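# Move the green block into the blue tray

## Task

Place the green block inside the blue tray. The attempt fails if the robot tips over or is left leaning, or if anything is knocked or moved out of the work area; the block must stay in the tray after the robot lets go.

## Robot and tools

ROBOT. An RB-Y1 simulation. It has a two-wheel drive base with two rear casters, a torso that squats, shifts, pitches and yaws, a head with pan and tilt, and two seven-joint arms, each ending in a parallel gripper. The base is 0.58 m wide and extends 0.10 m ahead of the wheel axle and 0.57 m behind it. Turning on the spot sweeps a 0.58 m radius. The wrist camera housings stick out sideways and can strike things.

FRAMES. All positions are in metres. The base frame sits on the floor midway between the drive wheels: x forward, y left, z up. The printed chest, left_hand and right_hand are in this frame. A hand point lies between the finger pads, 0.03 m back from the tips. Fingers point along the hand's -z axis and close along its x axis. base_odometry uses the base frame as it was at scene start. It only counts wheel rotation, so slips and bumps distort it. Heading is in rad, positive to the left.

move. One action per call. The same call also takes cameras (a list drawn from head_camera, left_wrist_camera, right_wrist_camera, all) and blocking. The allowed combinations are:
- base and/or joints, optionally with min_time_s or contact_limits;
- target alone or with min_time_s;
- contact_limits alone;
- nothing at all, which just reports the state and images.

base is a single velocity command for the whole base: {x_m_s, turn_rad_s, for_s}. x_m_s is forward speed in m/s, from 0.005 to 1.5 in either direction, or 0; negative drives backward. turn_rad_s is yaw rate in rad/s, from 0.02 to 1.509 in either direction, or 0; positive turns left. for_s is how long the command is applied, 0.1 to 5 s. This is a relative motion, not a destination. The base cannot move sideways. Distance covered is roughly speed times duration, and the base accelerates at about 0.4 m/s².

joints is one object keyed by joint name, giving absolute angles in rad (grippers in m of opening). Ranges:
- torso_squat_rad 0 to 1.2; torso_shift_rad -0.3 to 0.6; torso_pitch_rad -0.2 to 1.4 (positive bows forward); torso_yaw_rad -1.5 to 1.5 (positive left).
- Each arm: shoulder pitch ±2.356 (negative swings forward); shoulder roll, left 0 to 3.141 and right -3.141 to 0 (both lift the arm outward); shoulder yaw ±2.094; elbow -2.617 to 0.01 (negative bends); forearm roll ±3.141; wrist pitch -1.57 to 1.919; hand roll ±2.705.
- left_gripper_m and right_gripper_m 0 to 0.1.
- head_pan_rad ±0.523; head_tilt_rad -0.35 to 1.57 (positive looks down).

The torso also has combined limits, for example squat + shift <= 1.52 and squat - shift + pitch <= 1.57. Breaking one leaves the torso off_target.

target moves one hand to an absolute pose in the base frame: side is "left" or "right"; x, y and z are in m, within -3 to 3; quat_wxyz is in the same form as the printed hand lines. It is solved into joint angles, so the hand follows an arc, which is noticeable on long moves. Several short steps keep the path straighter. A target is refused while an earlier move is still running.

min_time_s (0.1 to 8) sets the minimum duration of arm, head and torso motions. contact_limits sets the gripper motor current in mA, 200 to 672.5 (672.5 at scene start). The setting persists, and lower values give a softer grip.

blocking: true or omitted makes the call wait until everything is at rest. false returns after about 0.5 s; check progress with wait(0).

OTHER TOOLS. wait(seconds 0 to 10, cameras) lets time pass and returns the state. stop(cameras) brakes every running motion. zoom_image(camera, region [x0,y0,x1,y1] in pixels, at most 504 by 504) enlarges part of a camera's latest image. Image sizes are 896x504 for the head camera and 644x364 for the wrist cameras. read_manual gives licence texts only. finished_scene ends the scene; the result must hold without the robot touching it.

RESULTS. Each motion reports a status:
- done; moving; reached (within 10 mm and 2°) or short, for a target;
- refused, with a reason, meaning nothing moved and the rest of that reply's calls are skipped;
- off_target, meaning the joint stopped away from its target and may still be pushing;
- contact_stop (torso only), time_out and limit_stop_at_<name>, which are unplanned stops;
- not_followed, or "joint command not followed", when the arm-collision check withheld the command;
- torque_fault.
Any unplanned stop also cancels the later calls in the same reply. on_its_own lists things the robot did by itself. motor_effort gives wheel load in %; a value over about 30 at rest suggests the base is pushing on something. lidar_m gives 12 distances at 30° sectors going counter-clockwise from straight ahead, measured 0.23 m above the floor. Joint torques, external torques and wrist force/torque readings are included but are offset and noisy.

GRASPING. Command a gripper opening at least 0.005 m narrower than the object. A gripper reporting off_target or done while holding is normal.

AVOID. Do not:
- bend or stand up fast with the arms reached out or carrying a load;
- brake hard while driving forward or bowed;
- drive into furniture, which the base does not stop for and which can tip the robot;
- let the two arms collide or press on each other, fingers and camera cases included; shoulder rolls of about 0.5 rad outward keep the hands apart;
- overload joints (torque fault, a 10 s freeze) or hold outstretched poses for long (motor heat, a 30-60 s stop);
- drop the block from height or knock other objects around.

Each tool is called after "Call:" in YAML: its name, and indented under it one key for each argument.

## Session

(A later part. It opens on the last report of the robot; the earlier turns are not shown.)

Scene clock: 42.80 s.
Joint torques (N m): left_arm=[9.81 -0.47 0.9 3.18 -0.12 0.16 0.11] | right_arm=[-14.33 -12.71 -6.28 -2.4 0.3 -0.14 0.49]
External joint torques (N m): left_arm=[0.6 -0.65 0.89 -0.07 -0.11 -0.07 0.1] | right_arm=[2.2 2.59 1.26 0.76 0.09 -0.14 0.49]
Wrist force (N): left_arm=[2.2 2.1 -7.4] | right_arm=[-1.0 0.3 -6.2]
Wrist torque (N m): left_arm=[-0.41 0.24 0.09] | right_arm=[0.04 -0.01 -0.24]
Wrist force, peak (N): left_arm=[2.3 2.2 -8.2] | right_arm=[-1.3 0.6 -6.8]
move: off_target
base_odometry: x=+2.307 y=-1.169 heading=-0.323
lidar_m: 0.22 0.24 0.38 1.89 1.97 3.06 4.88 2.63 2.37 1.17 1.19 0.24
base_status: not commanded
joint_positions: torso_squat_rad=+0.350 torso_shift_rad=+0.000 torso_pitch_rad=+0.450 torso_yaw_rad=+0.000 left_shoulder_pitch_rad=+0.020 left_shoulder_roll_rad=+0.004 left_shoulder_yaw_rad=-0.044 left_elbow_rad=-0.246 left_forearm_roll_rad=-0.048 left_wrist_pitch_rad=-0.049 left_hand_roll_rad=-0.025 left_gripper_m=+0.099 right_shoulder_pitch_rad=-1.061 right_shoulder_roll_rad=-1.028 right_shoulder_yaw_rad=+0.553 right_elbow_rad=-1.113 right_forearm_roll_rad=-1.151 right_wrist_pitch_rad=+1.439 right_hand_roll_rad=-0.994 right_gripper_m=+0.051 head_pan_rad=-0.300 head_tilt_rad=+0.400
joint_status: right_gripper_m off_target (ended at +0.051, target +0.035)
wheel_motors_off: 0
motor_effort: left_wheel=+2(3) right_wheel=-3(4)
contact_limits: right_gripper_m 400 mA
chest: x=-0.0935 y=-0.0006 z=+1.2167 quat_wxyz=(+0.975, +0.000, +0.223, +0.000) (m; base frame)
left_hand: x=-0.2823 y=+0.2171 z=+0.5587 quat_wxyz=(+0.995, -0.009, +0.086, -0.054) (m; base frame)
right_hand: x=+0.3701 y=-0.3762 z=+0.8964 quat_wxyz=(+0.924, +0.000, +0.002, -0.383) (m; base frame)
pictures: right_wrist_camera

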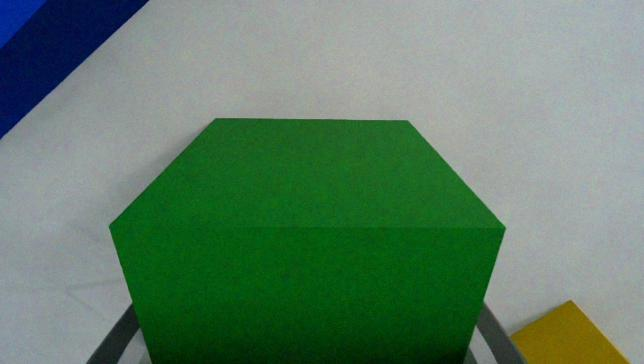

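Call:
move:
  target: {"side":"right","x":0.369,"y":-0.376,"z":0.99,"quat_wxyz":[0.924,0,0,-0.383]}
  min_time_s: 1.2

Call:
move:
  target: {"side":"right","x":0.32,"y":-0.54,"z":0.99,"quat_wxyz":[0.924,0,0,-0.383]}
  min_time_s: 1.5

Call:
move:
  joints: {"head_tilt_rad":0.6,"head_pan_rad":-0.5}
  cameras: ["head_camera","right_wrist_camera"]

Scene clock: 44.50 s.
Joint torques (N m): left_arm=[9.84 -0.18 0.92 3.06 -0.12 0.18 0.13] | right_arm=[-16.62 -14.27 -10.96 -2.92 -0.09 0.28 0]
External joint torques (N m): left_arm=[0.64 -0.37 0.9 -0.2 -0.12 -0.04 0.12] | right_arm=[-0.32 1.28 -2.3 -0.2 -0.31 0.28 0]
Wrist force (N): left_arm=[1.7 2.4 -8.1] | right_arm=[-1.3 0.4 -8.4]
Wrist torque (N m): left_arm=[-0.45 0.17 0.08] | right_arm=[0.10 0.08 -0.16]
Wrist force, peak (N): left_arm=[1.9 2.6 -8.4] | right_arm=[-1.4 0.2 -9.0]
move: done
base_odometry: x=+2.307 y=-1.169 heading=-0.323
lidar_m: 0.23 0.25 0.37 1.86 1.96 3.04 4.87 2.65 2.39 1.16 1.18 0.23
base_status: not commanded
joint_positions: torso_squat_rad=+0.350 torso_shift_rad=+0.000 torso_pitch_rad=+0.450 torso_yaw_rad=+0.000 left_shoulder_pitch_rad=+0.020 left_shoulder_roll_rad=+0.004 left_shoulder_yaw_rad=-0.044 left_elbow_rad=-0.246 left_forearm_roll_rad=-0.048 left_wrist_pitch_rad=-0.049 left_hand_roll_rad=-0.025 left_gripper_m=+0.099 right_shoulder_pitch_rad=-1.117 right_shoulder_roll_rad=-1.176 right_shoulder_yaw_rad=+0.485 right_elbow_rad=-1.308 right_forearm_roll_rad=-1.247 right_wrist_pitch_rad=+1.637 right_hand_roll_rad=-1.085 right_gripper_m=+0.051 head_pan_rad=-0.300 head_tilt_rad=+0.400
joint_status: all done
wheel_motors_off: 0
motor_effort: left_wheel=+3(3) right_wheel=-4(4)
contact_limits: right_gripper_m 400 mA
chest: x=-0.0934 y=-0.0006 z=+1.2167 quat_wxyz=(+0.975, +0.000, +0.223, +0.000) (m; base frame)
left_hand: x=-0.2823 y=+0.2171 z=+0.5587 quat_wxyz=(+0.995, -0.009, +0.086, -0.054) (m; base frame)
right_hand: x=+0.3688 y=-0.3760 z=+0.9896 quat_wxyz=(+0.924, +0.000, +0.000, -0.383) (m; base frame)
right_hand_status: reached (checked arc, planned for 1.2 s): 0 mm and 0.1 deg off.
pictures: none

Scene clock: 46.33 s.
Joint torques (N m): left_arm=[9.84 -0.22 0.94 3.07 -0.26 0.14 0.13] | right_arm=[-10.73 -19.8 -10.37 -1.03 0.02 -0.39 0.47]
External joint torques (N m): left_arm=[0.63 -0.4 0.92 -0.18 -0.25 -0.09 0.12] | right_arm=[1.54 1.07 -2.86 0.45 -0.22 -0.35 0.47]
Wrist force (N): left_arm=[1.8 1.9 -8.0] | right_arm=[-1.3 0.6 -8.2]
Wrist torque (N m): left_arm=[-0.39 0.18 0.07] | right_arm=[0.07 0.07 -0.23]
Wrist force, peak (N): left_arm=[2.0 2.7 -8.2] | right_arm=[-1.7 0.6 -8.3]
move: done
base_odometry: x=+2.307 y=-1.169 heading=-0.323
lidar_m: 0.23 0.25 0.39 1.89 1.98 3.04 4.88 2.63 2.38 1.19 1.18 0.24
base_status: not commanded
joint_positions: torso_squat_rad=+0.350 torso_shift_rad=+0.000 torso_pitch_rad=+0.450 torso_yaw_rad=+0.000 left_shoulder_pitch_rad=+0.020 left_shoulder_roll_rad=+0.004 left_shoulder_yaw_rad=-0.044 left_elbow_rad=-0.246 left_forearm_roll_rad=-0.048 left_wrist_pitch_rad=-0.049 left_hand_roll_rad=-0.025 left_gripper_m=+0.099 right_shoulder_pitch_rad=-0.931 right_shoulder_roll_rad=-1.369 right_shoulder_yaw_rad=+0.379 right_elbow_rad=-0.982 right_forearm_roll_rad=-1.380 right_wrist_pitch_rad=+1.515 right_hand_roll_rad=-0.590 right_gripper_m=+0.051 head_pan_rad=-0.300 head_tilt_rad=+0.400
joint_status: all done
wheel_motors_off: 0
motor_effort: left_wheel=+3(3) right_wheel=-4(4)
contact_limits: right_gripper_m 400 mA
chest: x=-0.0934 y=-0.0006 z=+1.2167 quat_wxyz=(+0.975, +0.000, +0.223, +0.000) (m; base frame)
left_hand: x=-0.2823 y=+0.2171 z=+0.5587 quat_wxyz=(+0.995, -0.009, +0.086, -0.054) (m; base frame)
right_hand: x=+0.3197 y=-0.5393 z=+0.9898 quat_wxyz=(+0.924, +0.000, -0.002, -0.383) (m; base frame)
right_hand_status: reached (checked arc, planned for 1.5 s): 1 mm and 0.2 deg off.
pictures: none

Scene clock: 47.07 s.
Joint torques (N m): left_arm=[9.58 0.1 1.09 3.13 -0.19 0.2 0.13] | right_arm=[-10.8 -19.09 -10.29 -0.96 -0.08 -0.38 0.42]
External joint torques (N m): left_arm=[0.37 -0.08 1.08 -0.12 -0.18 -0.02 0.12] | right_arm=[1.47 1.78 -2.78 0.52 -0.32 -0.35 0.42]
Wrist force (N): left_arm=[2.0 2.5 -7.8] | right_arm=[-1.3 0.5 -8.3]
Wrist torque (N m): left_arm=[-0.45 0.20 0.05] | right_arm=[0.08 0.06 -0.24]
Wrist force, peak (N): left_arm=[2.2 2.2 -8.1] | right_arm=[-1.3 0.5 -8.3]
move: done
base_odometry: x=+2.307 y=-1.169 heading=-0.323
lidar_m: 0.22 0.25 0.35 1.87 1.98 3.05 4.88 2.63 2.39 1.16 1.18 0.25
base_status: not commanded
joint_positions: torso_squat_rad=+0.350 torso_shift_rad=+0.000 torso_pitch_rad=+0.450 torso_yaw_rad=+0.000 left_shoulder_pitch_rad=+0.020 left_shoulder_roll_rad=+0.004 left_shoulder_yaw_rad=-0.044 left_elbow_rad=-0.246 left_forearm_roll_rad=-0.048 left_wrist_pitch_rad=-0.049 left_hand_roll_rad=-0.025 left_gripper_m=+0.099 right_shoulder_pitch_rad=-0.931 right_shoulder_roll_rad=-1.369 right_shoulder_yaw_rad=+0.379 right_elbow_rad=-0.982 right_forearm_roll_rad=-1.380 right_wrist_pitch_rad=+1.515 right_hand_roll_rad=-0.590 right_gripper_m=+0.051 head_pan_rad=-0.500 head_tilt_rad=+0.600
joint_status: all done
wheel_motors_off: 0
motor_effort: left_wheel=+3(3) right_wheel=-4(4)
contact_limits: right_gripper_m 400 mA
chest: x=-0.0934 y=-0.0006 z=+1.2167 quat_wxyz=(+0.975, +0.000, +0.223, +0.000) (m; base frame)
left_hand: x=-0.2823 y=+0.2171 z=+0.5587 quat_wxyz=(+0.995, -0.009, +0.086, -0.054) (m; base frame)
right_hand: x=+0.3197 y=-0.5393 z=+0.9898 quat_wxyz=(+0.924, +0.000, -0.002, -0.383) (m; base frame)
pictures: head_camera, right_wrist_camera

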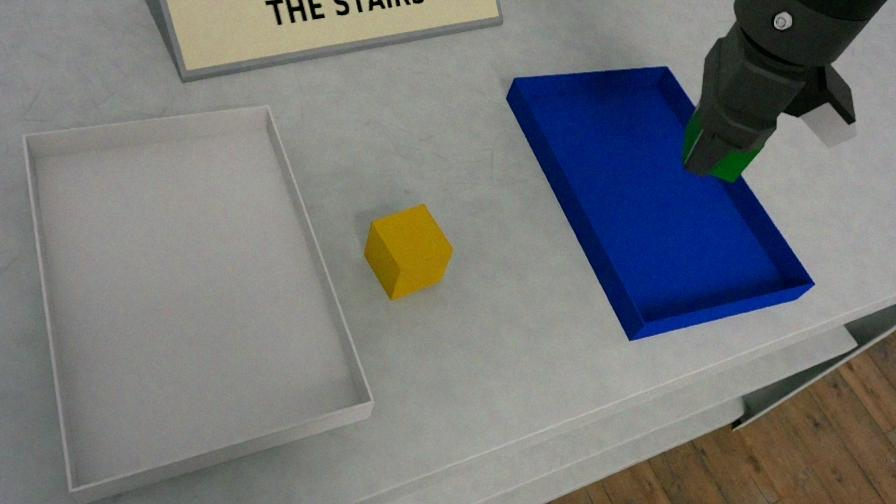

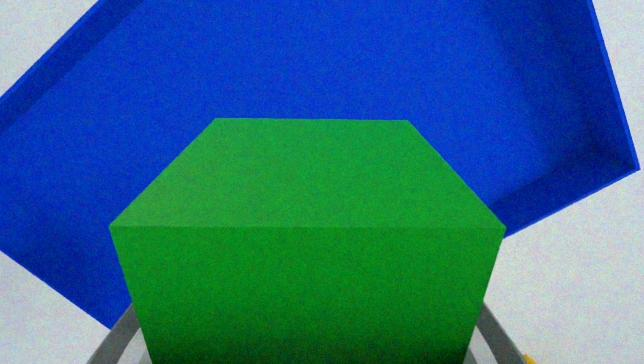

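Call:
move:
  target: {"side":"right","x":0.318,"y":-0.526,"z":0.925,"quat_wxyz":[0.924,0,0,-0.383]}
  min_time_s: 1.2

Call:
move:
  target: {"side":"right","x":0.318,"y":-0.526,"z":0.905,"quat_wxyz":[0.924,0,0,-0.383]}
  min_time_s: 1.5
  cameras: ["head_camera","right_wrist_camera"]

Scene clock: 48.83 s.
Joint torques (N m): left_arm=[9.63 -0.3 0.75 3 -0.24 0.13 0.11] | right_arm=[-11.17 -18.12 -6.35 -0.75 0.54 -0.27 0]
External joint torques (N m): left_arm=[0.42 -0.49 0.73 -0.26 -0.23 -0.09 0.1] | right_arm=[1.3 2.33 0.74 0.92 0.31 -0.25 0]
Wrist force (N): left_arm=[1.9 2.0 -7.7] | right_arm=[-1.3 0.4 -8.1]
Wrist torque (N m): left_arm=[-0.39 0.20 0.05] | right_arm=[0.09 0.08 -0.15]
Wrist force, peak (N): left_arm=[2.3 2.3 -8.4] | right_arm=[-1.4 0.5 -8.4]
move: done
base_odometry: x=+2.307 y=-1.169 heading=-0.323
lidar_m: 0.22 0.24 0.37 1.89 1.96 3.06 4.88 2.64 2.37 1.16 1.19 0.25
base_status: not commanded
joint_positions: torso_squat_rad=+0.350 torso_shift_rad=+0.000 torso_pitch_rad=+0.450 torso_yaw_rad=+0.000 left_shoulder_pitch_rad=+0.020 left_shoulder_roll_rad=+0.004 left_shoulder_yaw_rad=-0.044 left_elbow_rad=-0.246 left_forearm_roll_rad=-0.048 left_wrist_pitch_rad=-0.049 left_hand_roll_rad=-0.025 left_gripper_m=+0.099 right_shoulder_pitch_rad=-0.891 right_shoulder_roll_rad=-1.258 right_shoulder_yaw_rad=+0.418 right_elbow_rad=-0.938 right_forearm_roll_rad=-1.331 right_wrist_pitch_rad=+1.394 right_hand_roll_rad=-0.596 right_gripper_m=+0.051 head_pan_rad=-0.500 head_tilt_rad=+0.600
joint_status: all done
wheel_motors_off: 0
motor_effort: left_wheel=+2(3) right_wheel=-4(4)
contact_limits: right_gripper_m 400 mA
chest: x=-0.0934 y=-0.0006 z=+1.2167 quat_wxyz=(+0.975, +0.000, +0.223, +0.000) (m; base frame)
left_hand: x=-0.2823 y=+0.2171 z=+0.5587 quat_wxyz=(+0.995, -0.009, +0.086, -0.054) (m; base frame)
right_hand: x=+0.3181 y=-0.5259 z=+0.9251 quat_wxyz=(+0.924, +0.000, +0.000, -0.383) (m; base frame)
right_hand_status: reached (checked arc, planned for 1.2 s): 0 mm and 0.0 deg off.
pictures: none

Scene clock: 50.67 s.
Joint torques (N m): left_arm=[9.77 -0.12 0.95 2.93 -0.18 0.17 0.1] | right_arm=[-13.41 -17.89 -5.52 -0.9 0.42 -0.48 0.66]
External joint torques (N m): left_arm=[0.57 -0.3 0.94 -0.33 -0.17 -0.06 0.1] | right_arm=[-0.78 2.36 1.1 0.87 0.19 -0.46 0.66]
Wrist force (N): left_arm=[1.8 2.5 -7.9] | right_arm=[-1.3 0.5 -8.2]
Wrist torque (N m): left_arm=[-0.45 0.18 0.07] | right_arm=[0.07 0.08 -0.24]
Wrist force, peak (N): left_arm=[2.1 2.4 -8.2] | right_arm=[-1.2 0.7 -8.3]
move: done
base_odometry: x=+2.307 y=-1.169 heading=-0.323
lidar_m: 0.22 0.24 0.37 1.89 1.96 3.06 4.88 2.65 2.38 1.16 1.19 0.25
base_status: not commanded
joint_positions: torso_squat_rad=+0.350 torso_shift_rad=+0.000 torso_pitch_rad=+0.450 torso_yaw_rad=+0.000 left_shoulder_pitch_rad=+0.020 left_shoulder_roll_rad=+0.004 left_shoulder_yaw_rad=-0.044 left_elbow_rad=-0.246 left_forearm_roll_rad=-0.048 left_wrist_pitch_rad=-0.049 left_hand_roll_rad=-0.025 left_gripper_m=+0.099 right_shoulder_pitch_rad=-0.902 right_shoulder_roll_rad=-1.212 right_shoulder_yaw_rad=+0.434 right_elbow_rad=-0.875 right_forearm_roll_rad=-1.311 right_wrist_pitch_rad=+1.356 right_hand_roll_rad=-0.565 right_gripper_m=+0.051 head_pan_rad=-0.500 head_tilt_rad=+0.600
joint_status: all done
wheel_motors_off: 0
motor_effort: left_wheel=+2(3) right_wheel=-3(4)
contact_limits: right_gripper_m 400 mA
chest: x=-0.0934 y=-0.0006 z=+1.2167 quat_wxyz=(+0.975, +0.000, +0.223, +0.000) (m; base frame)
left_hand: x=-0.2823 y=+0.2171 z=+0.5587 quat_wxyz=(+0.995, -0.009, +0.086, -0.054) (m; base frame)
right_hand: x=+0.3178 y=-0.5260 z=+0.9049 quat_wxyz=(+0.924, +0.000, +0.000, -0.383) (m; base frame)
right_hand_status: reached (checked arc, planned for 1.5 s): 0 mm and 0.0 deg off.
pictures: head_camera, right_wrist_camera

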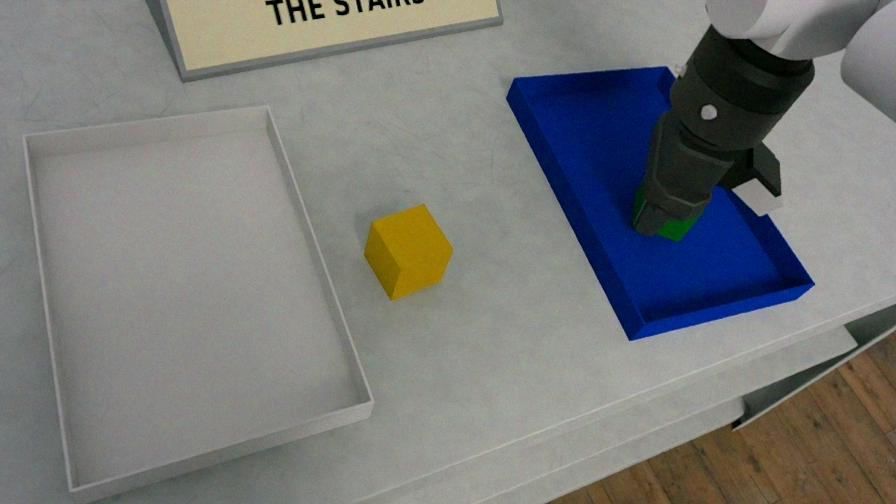

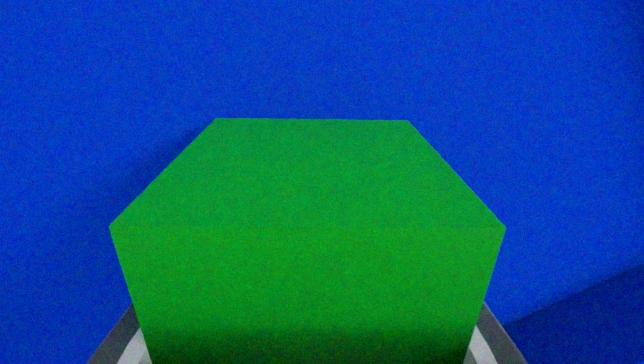

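No contact yet; a bit lower.

Call:
move:
  target: {"side":"right","x":0.318,"y":-0.526,"z":0.899,"quat_wxyz":[0.924,0,0,-0.383]}
  min_time_s: 0.8

Call:
move:
  joints: {"right_gripper_m":0.08}

Call:
move:
  target: {"side":"right","x":0.318,"y":-0.526,"z":1.03,"quat_wxyz":[0.924,0,0,-0.383]}
  min_time_s: 1.5
  cameras: ["head_camera","right_wrist_camera"]

Scene clock: 51.97 s.
Joint torques (N m): left_arm=[9.64 0.03 0.8 2.97 -0.15 0.25 0.13] | right_arm=[-13.99 -17.45 -5.17 -0.88 0.57 -0.4 0.75]
External joint torques (N m): left_arm=[0.44 -0.16 0.79 -0.29 -0.14 0.03 0.13] | right_arm=[-1.31 2.73 1.29 0.9 0.34 -0.37 0.74]
Wrist force (N): left_arm=[1.9 2.5 -7.9] | right_arm=[-1.3 0.5 -8.2]
Wrist torque (N m): left_arm=[-0.46 0.20 0.08] | right_arm=[0.09 0.10 -0.24]
Wrist force, peak (N): left_arm=[2.0 2.3 -8.3] | right_arm=[-1.3 0.6 -8.4]
move: done
base_odometry: x=+2.307 y=-1.169 heading=-0.323
lidar_m: 0.23 0.25 0.37 1.89 1.97 3.04 4.87 2.65 2.38 1.16 1.19 0.25
base_status: not commanded
joint_positions: torso_squat_rad=+0.350 torso_shift_rad=+0.000 torso_pitch_rad=+0.450 torso_yaw_rad=+0.000 left_shoulder_pitch_rad=+0.020 left_shoulder_roll_rad=+0.004 left_shoulder_yaw_rad=-0.044 left_elbow_rad=-0.246 left_forearm_roll_rad=-0.048 left_wrist_pitch_rad=-0.049 left_hand_roll_rad=-0.025 left_gripper_m=+0.099 right_shoulder_pitch_rad=-0.906 right_shoulder_roll_rad=-1.198 right_shoulder_yaw_rad=+0.438 right_elbow_rad=-0.854 right_forearm_roll_rad=-1.305 right_wrist_pitch_rad=+1.345 right_hand_roll_rad=-0.555 right_gripper_m=+0.051 head_pan_rad=-0.500 head_tilt_rad=+0.600
joint_status: all done
wheel_motors_off: 0
motor_effort: left_wheel=+2(3) right_wheel=-4(4)
contact_limits: right_gripper_m 400 mA
chest: x=-0.0934 y=-0.0006 z=+1.2167 quat_wxyz=(+0.975, +0.000, +0.223, +0.000) (m; base frame)
left_hand: x=-0.2823 y=+0.2171 z=+0.5587 quat_wxyz=(+0.995, -0.009, +0.086, -0.054) (m; base frame)
right_hand: x=+0.3177 y=-0.5259 z=+0.8990 quat_wxyz=(+0.924, +0.000, +0.000, -0.383) (m; base frame)
right_hand_status: reached (checked arc, planned for 0.8 s): 0 mm and 0.0 deg off.
pictures: none

Scene clock: 52.77 s.
Joint torques (N m): left_arm=[9.81 -0.02 0.82 3.05 -0.26 0.22 0.1] | right_arm=[-13.55 -17.41 -5.35 -1.03 0.47 -0.45 0.51]
External joint torques (N m): left_arm=[0.61 -0.21 0.81 -0.21 -0.25 0 0.09] | right_arm=[-0.86 2.77 1.11 0.76 0.23 -0.42 0.51]
Wrist force (N): left_arm=[2.0 2.2 -8.1] | right_arm=[-1.2 0.7 -7.3]
Wrist torque (N m): left_arm=[-0.40 0.19 0.07] | right_arm=[0.06 0.10 -0.23]
Wrist force, peak (N): left_arm=[2.3 2.7 -8.4] | right_arm=[-1.4 0.7 -8.3]
move: done
base_odometry: x=+2.307 y=-1.169 heading=-0.323
lidar_m: 0.22 0.25 0.38 1.89 1.98 3.07 4.88 2.64 2.38 1.15 1.19 0.23
base_status: not commanded
joint_positions: torso_squat_rad=+0.350 torso_shift_rad=+0.000 torso_pitch_rad=+0.450 torso_yaw_rad=+0.000 left_shoulder_pitch_rad=+0.020 left_shoulder_roll_rad=+0.004 left_shoulder_yaw_rad=-0.044 left_elbow_rad=-0.246 left_forearm_roll_rad=-0.048 left_wrist_pitch_rad=-0.049 left_hand_roll_rad=-0.025 left_gripper_m=+0.099 right_shoulder_pitch_rad=-0.906 right_shoulder_roll_rad=-1.198 right_shoulder_yaw_rad=+0.438 right_elbow_rad=-0.854 right_forearm_roll_rad=-1.305 right_wrist_pitch_rad=+1.345 right_hand_roll_rad=-0.555 right_gripper_m=+0.080 head_pan_rad=-0.500 head_tilt_rad=+0.600
joint_status: all done
wheel_motors_off: 0
motor_effort: left_wheel=+2(3) right_wheel=-4(4)
contact_limits: right_gripper_m 400 mA
chest: x=-0.0934 y=-0.0006 z=+1.2167 quat_wxyz=(+0.975, +0.000, +0.223, +0.000) (m; base frame)
left_hand: x=-0.2823 y=+0.2171 z=+0.5587 quat_wxyz=(+0.995, -0.009, +0.086, -0.054) (m; base frame)
right_hand: x=+0.3177 y=-0.5259 z=+0.8991 quat_wxyz=(+0.924, +0.000, +0.000, -0.383) (m; base frame)
pictures: none

Scene clock: 54.60 s.
Joint torques (N m): left_arm=[9.95 -0.16 0.78 3.09 -0.22 0.11 0.13] | right_arm=[-12.6 -18.64 -10.54 -1.53 -0.02 0.4 -0.01]
External joint torques (N m): left_arm=[0.75 -0.35 0.77 -0.17 -0.22 -0.11 0.13] | right_arm=[-0.49 1.97 -2.37 -0.28 -0.25 0.41 -0.01]
Wrist force (N): left_arm=[2.0 2.1 -7.6] | right_arm=[-1.2 0.4 -7.3]
Wrist torque (N m): left_arm=[-0.42 0.18 0.07] | right_arm=[0.09 0.07 -0.15]
Wrist force, peak (N): left_arm=[1.6 2.3 -8.3] | right_arm=[-1.4 0.5 -7.6]
move: done
base_odometry: x=+2.307 y=-1.169 heading=-0.323
lidar_m: 0.23 0.24 0.38 1.88 1.96 3.06 4.87 2.63 2.38 1.17 1.18 0.25
base_status: not commanded
joint_positions: torso_squat_rad=+0.350 torso_shift_rad=+0.000 torso_pitch_rad=+0.450 torso_yaw_rad=+0.000 left_shoulder_pitch_rad=+0.020 left_shoulder_roll_rad=+0.004 left_shoulder_yaw_rad=-0.044 left_elbow_rad=-0.246 left_forearm_roll_rad=-0.048 left_wrist_pitch_rad=-0.049 left_hand_roll_rad=-0.025 left_gripper_m=+0.099 right_shoulder_pitch_rad=-0.935 right_shoulder_roll_rad=-1.442 right_shoulder_yaw_rad=+0.351 right_elbow_rad=-1.097 right_forearm_roll_rad=-1.424 right_wrist_pitch_rad=+1.598 right_hand_roll_rad=-0.669 right_gripper_m=+0.080 head_pan_rad=-0.500 head_tilt_rad=+0.600
joint_status: all done
wheel_motors_off: 0
motor_effort: left_wheel=+3(3) right_wheel=-4(4)
contact_limits: right_gripper_m 400 mA
chest: x=-0.0934 y=-0.0006 z=+1.2167 quat_wxyz=(+0.975, +0.000, +0.223, +0.000) (m; base frame)
left_hand: x=-0.2823 y=+0.2171 z=+0.5587 quat_wxyz=(+0.995, -0.009, +0.086, -0.054) (m; base frame)
right_hand: x=+0.3179 y=-0.5260 z=+1.0295 quat_wxyz=(+0.924, -0.001, +0.002, -0.382) (m; base frame)
right_hand_status: reached (checked arc, planned for 1.5 s): 1 mm and 0.2 deg off.
pictures: head_camera, right_wrist_camera

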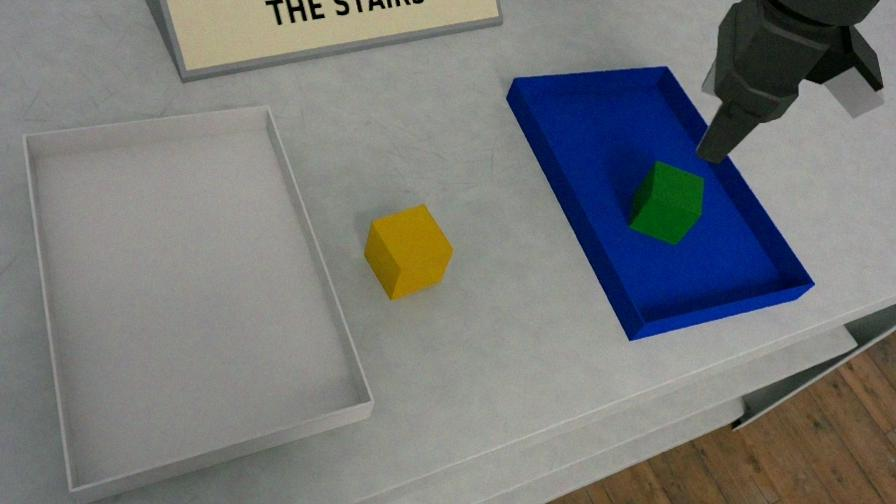

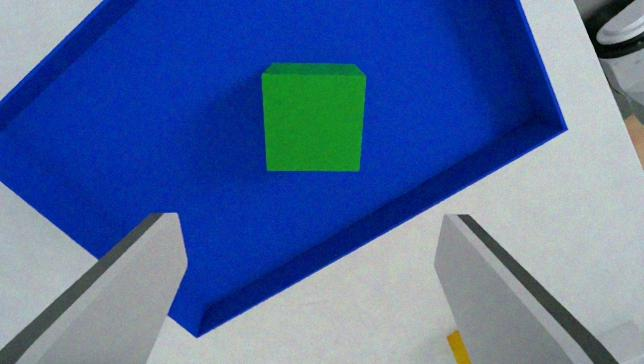

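Call:
finished_scene:

The scene is finished: the task was done.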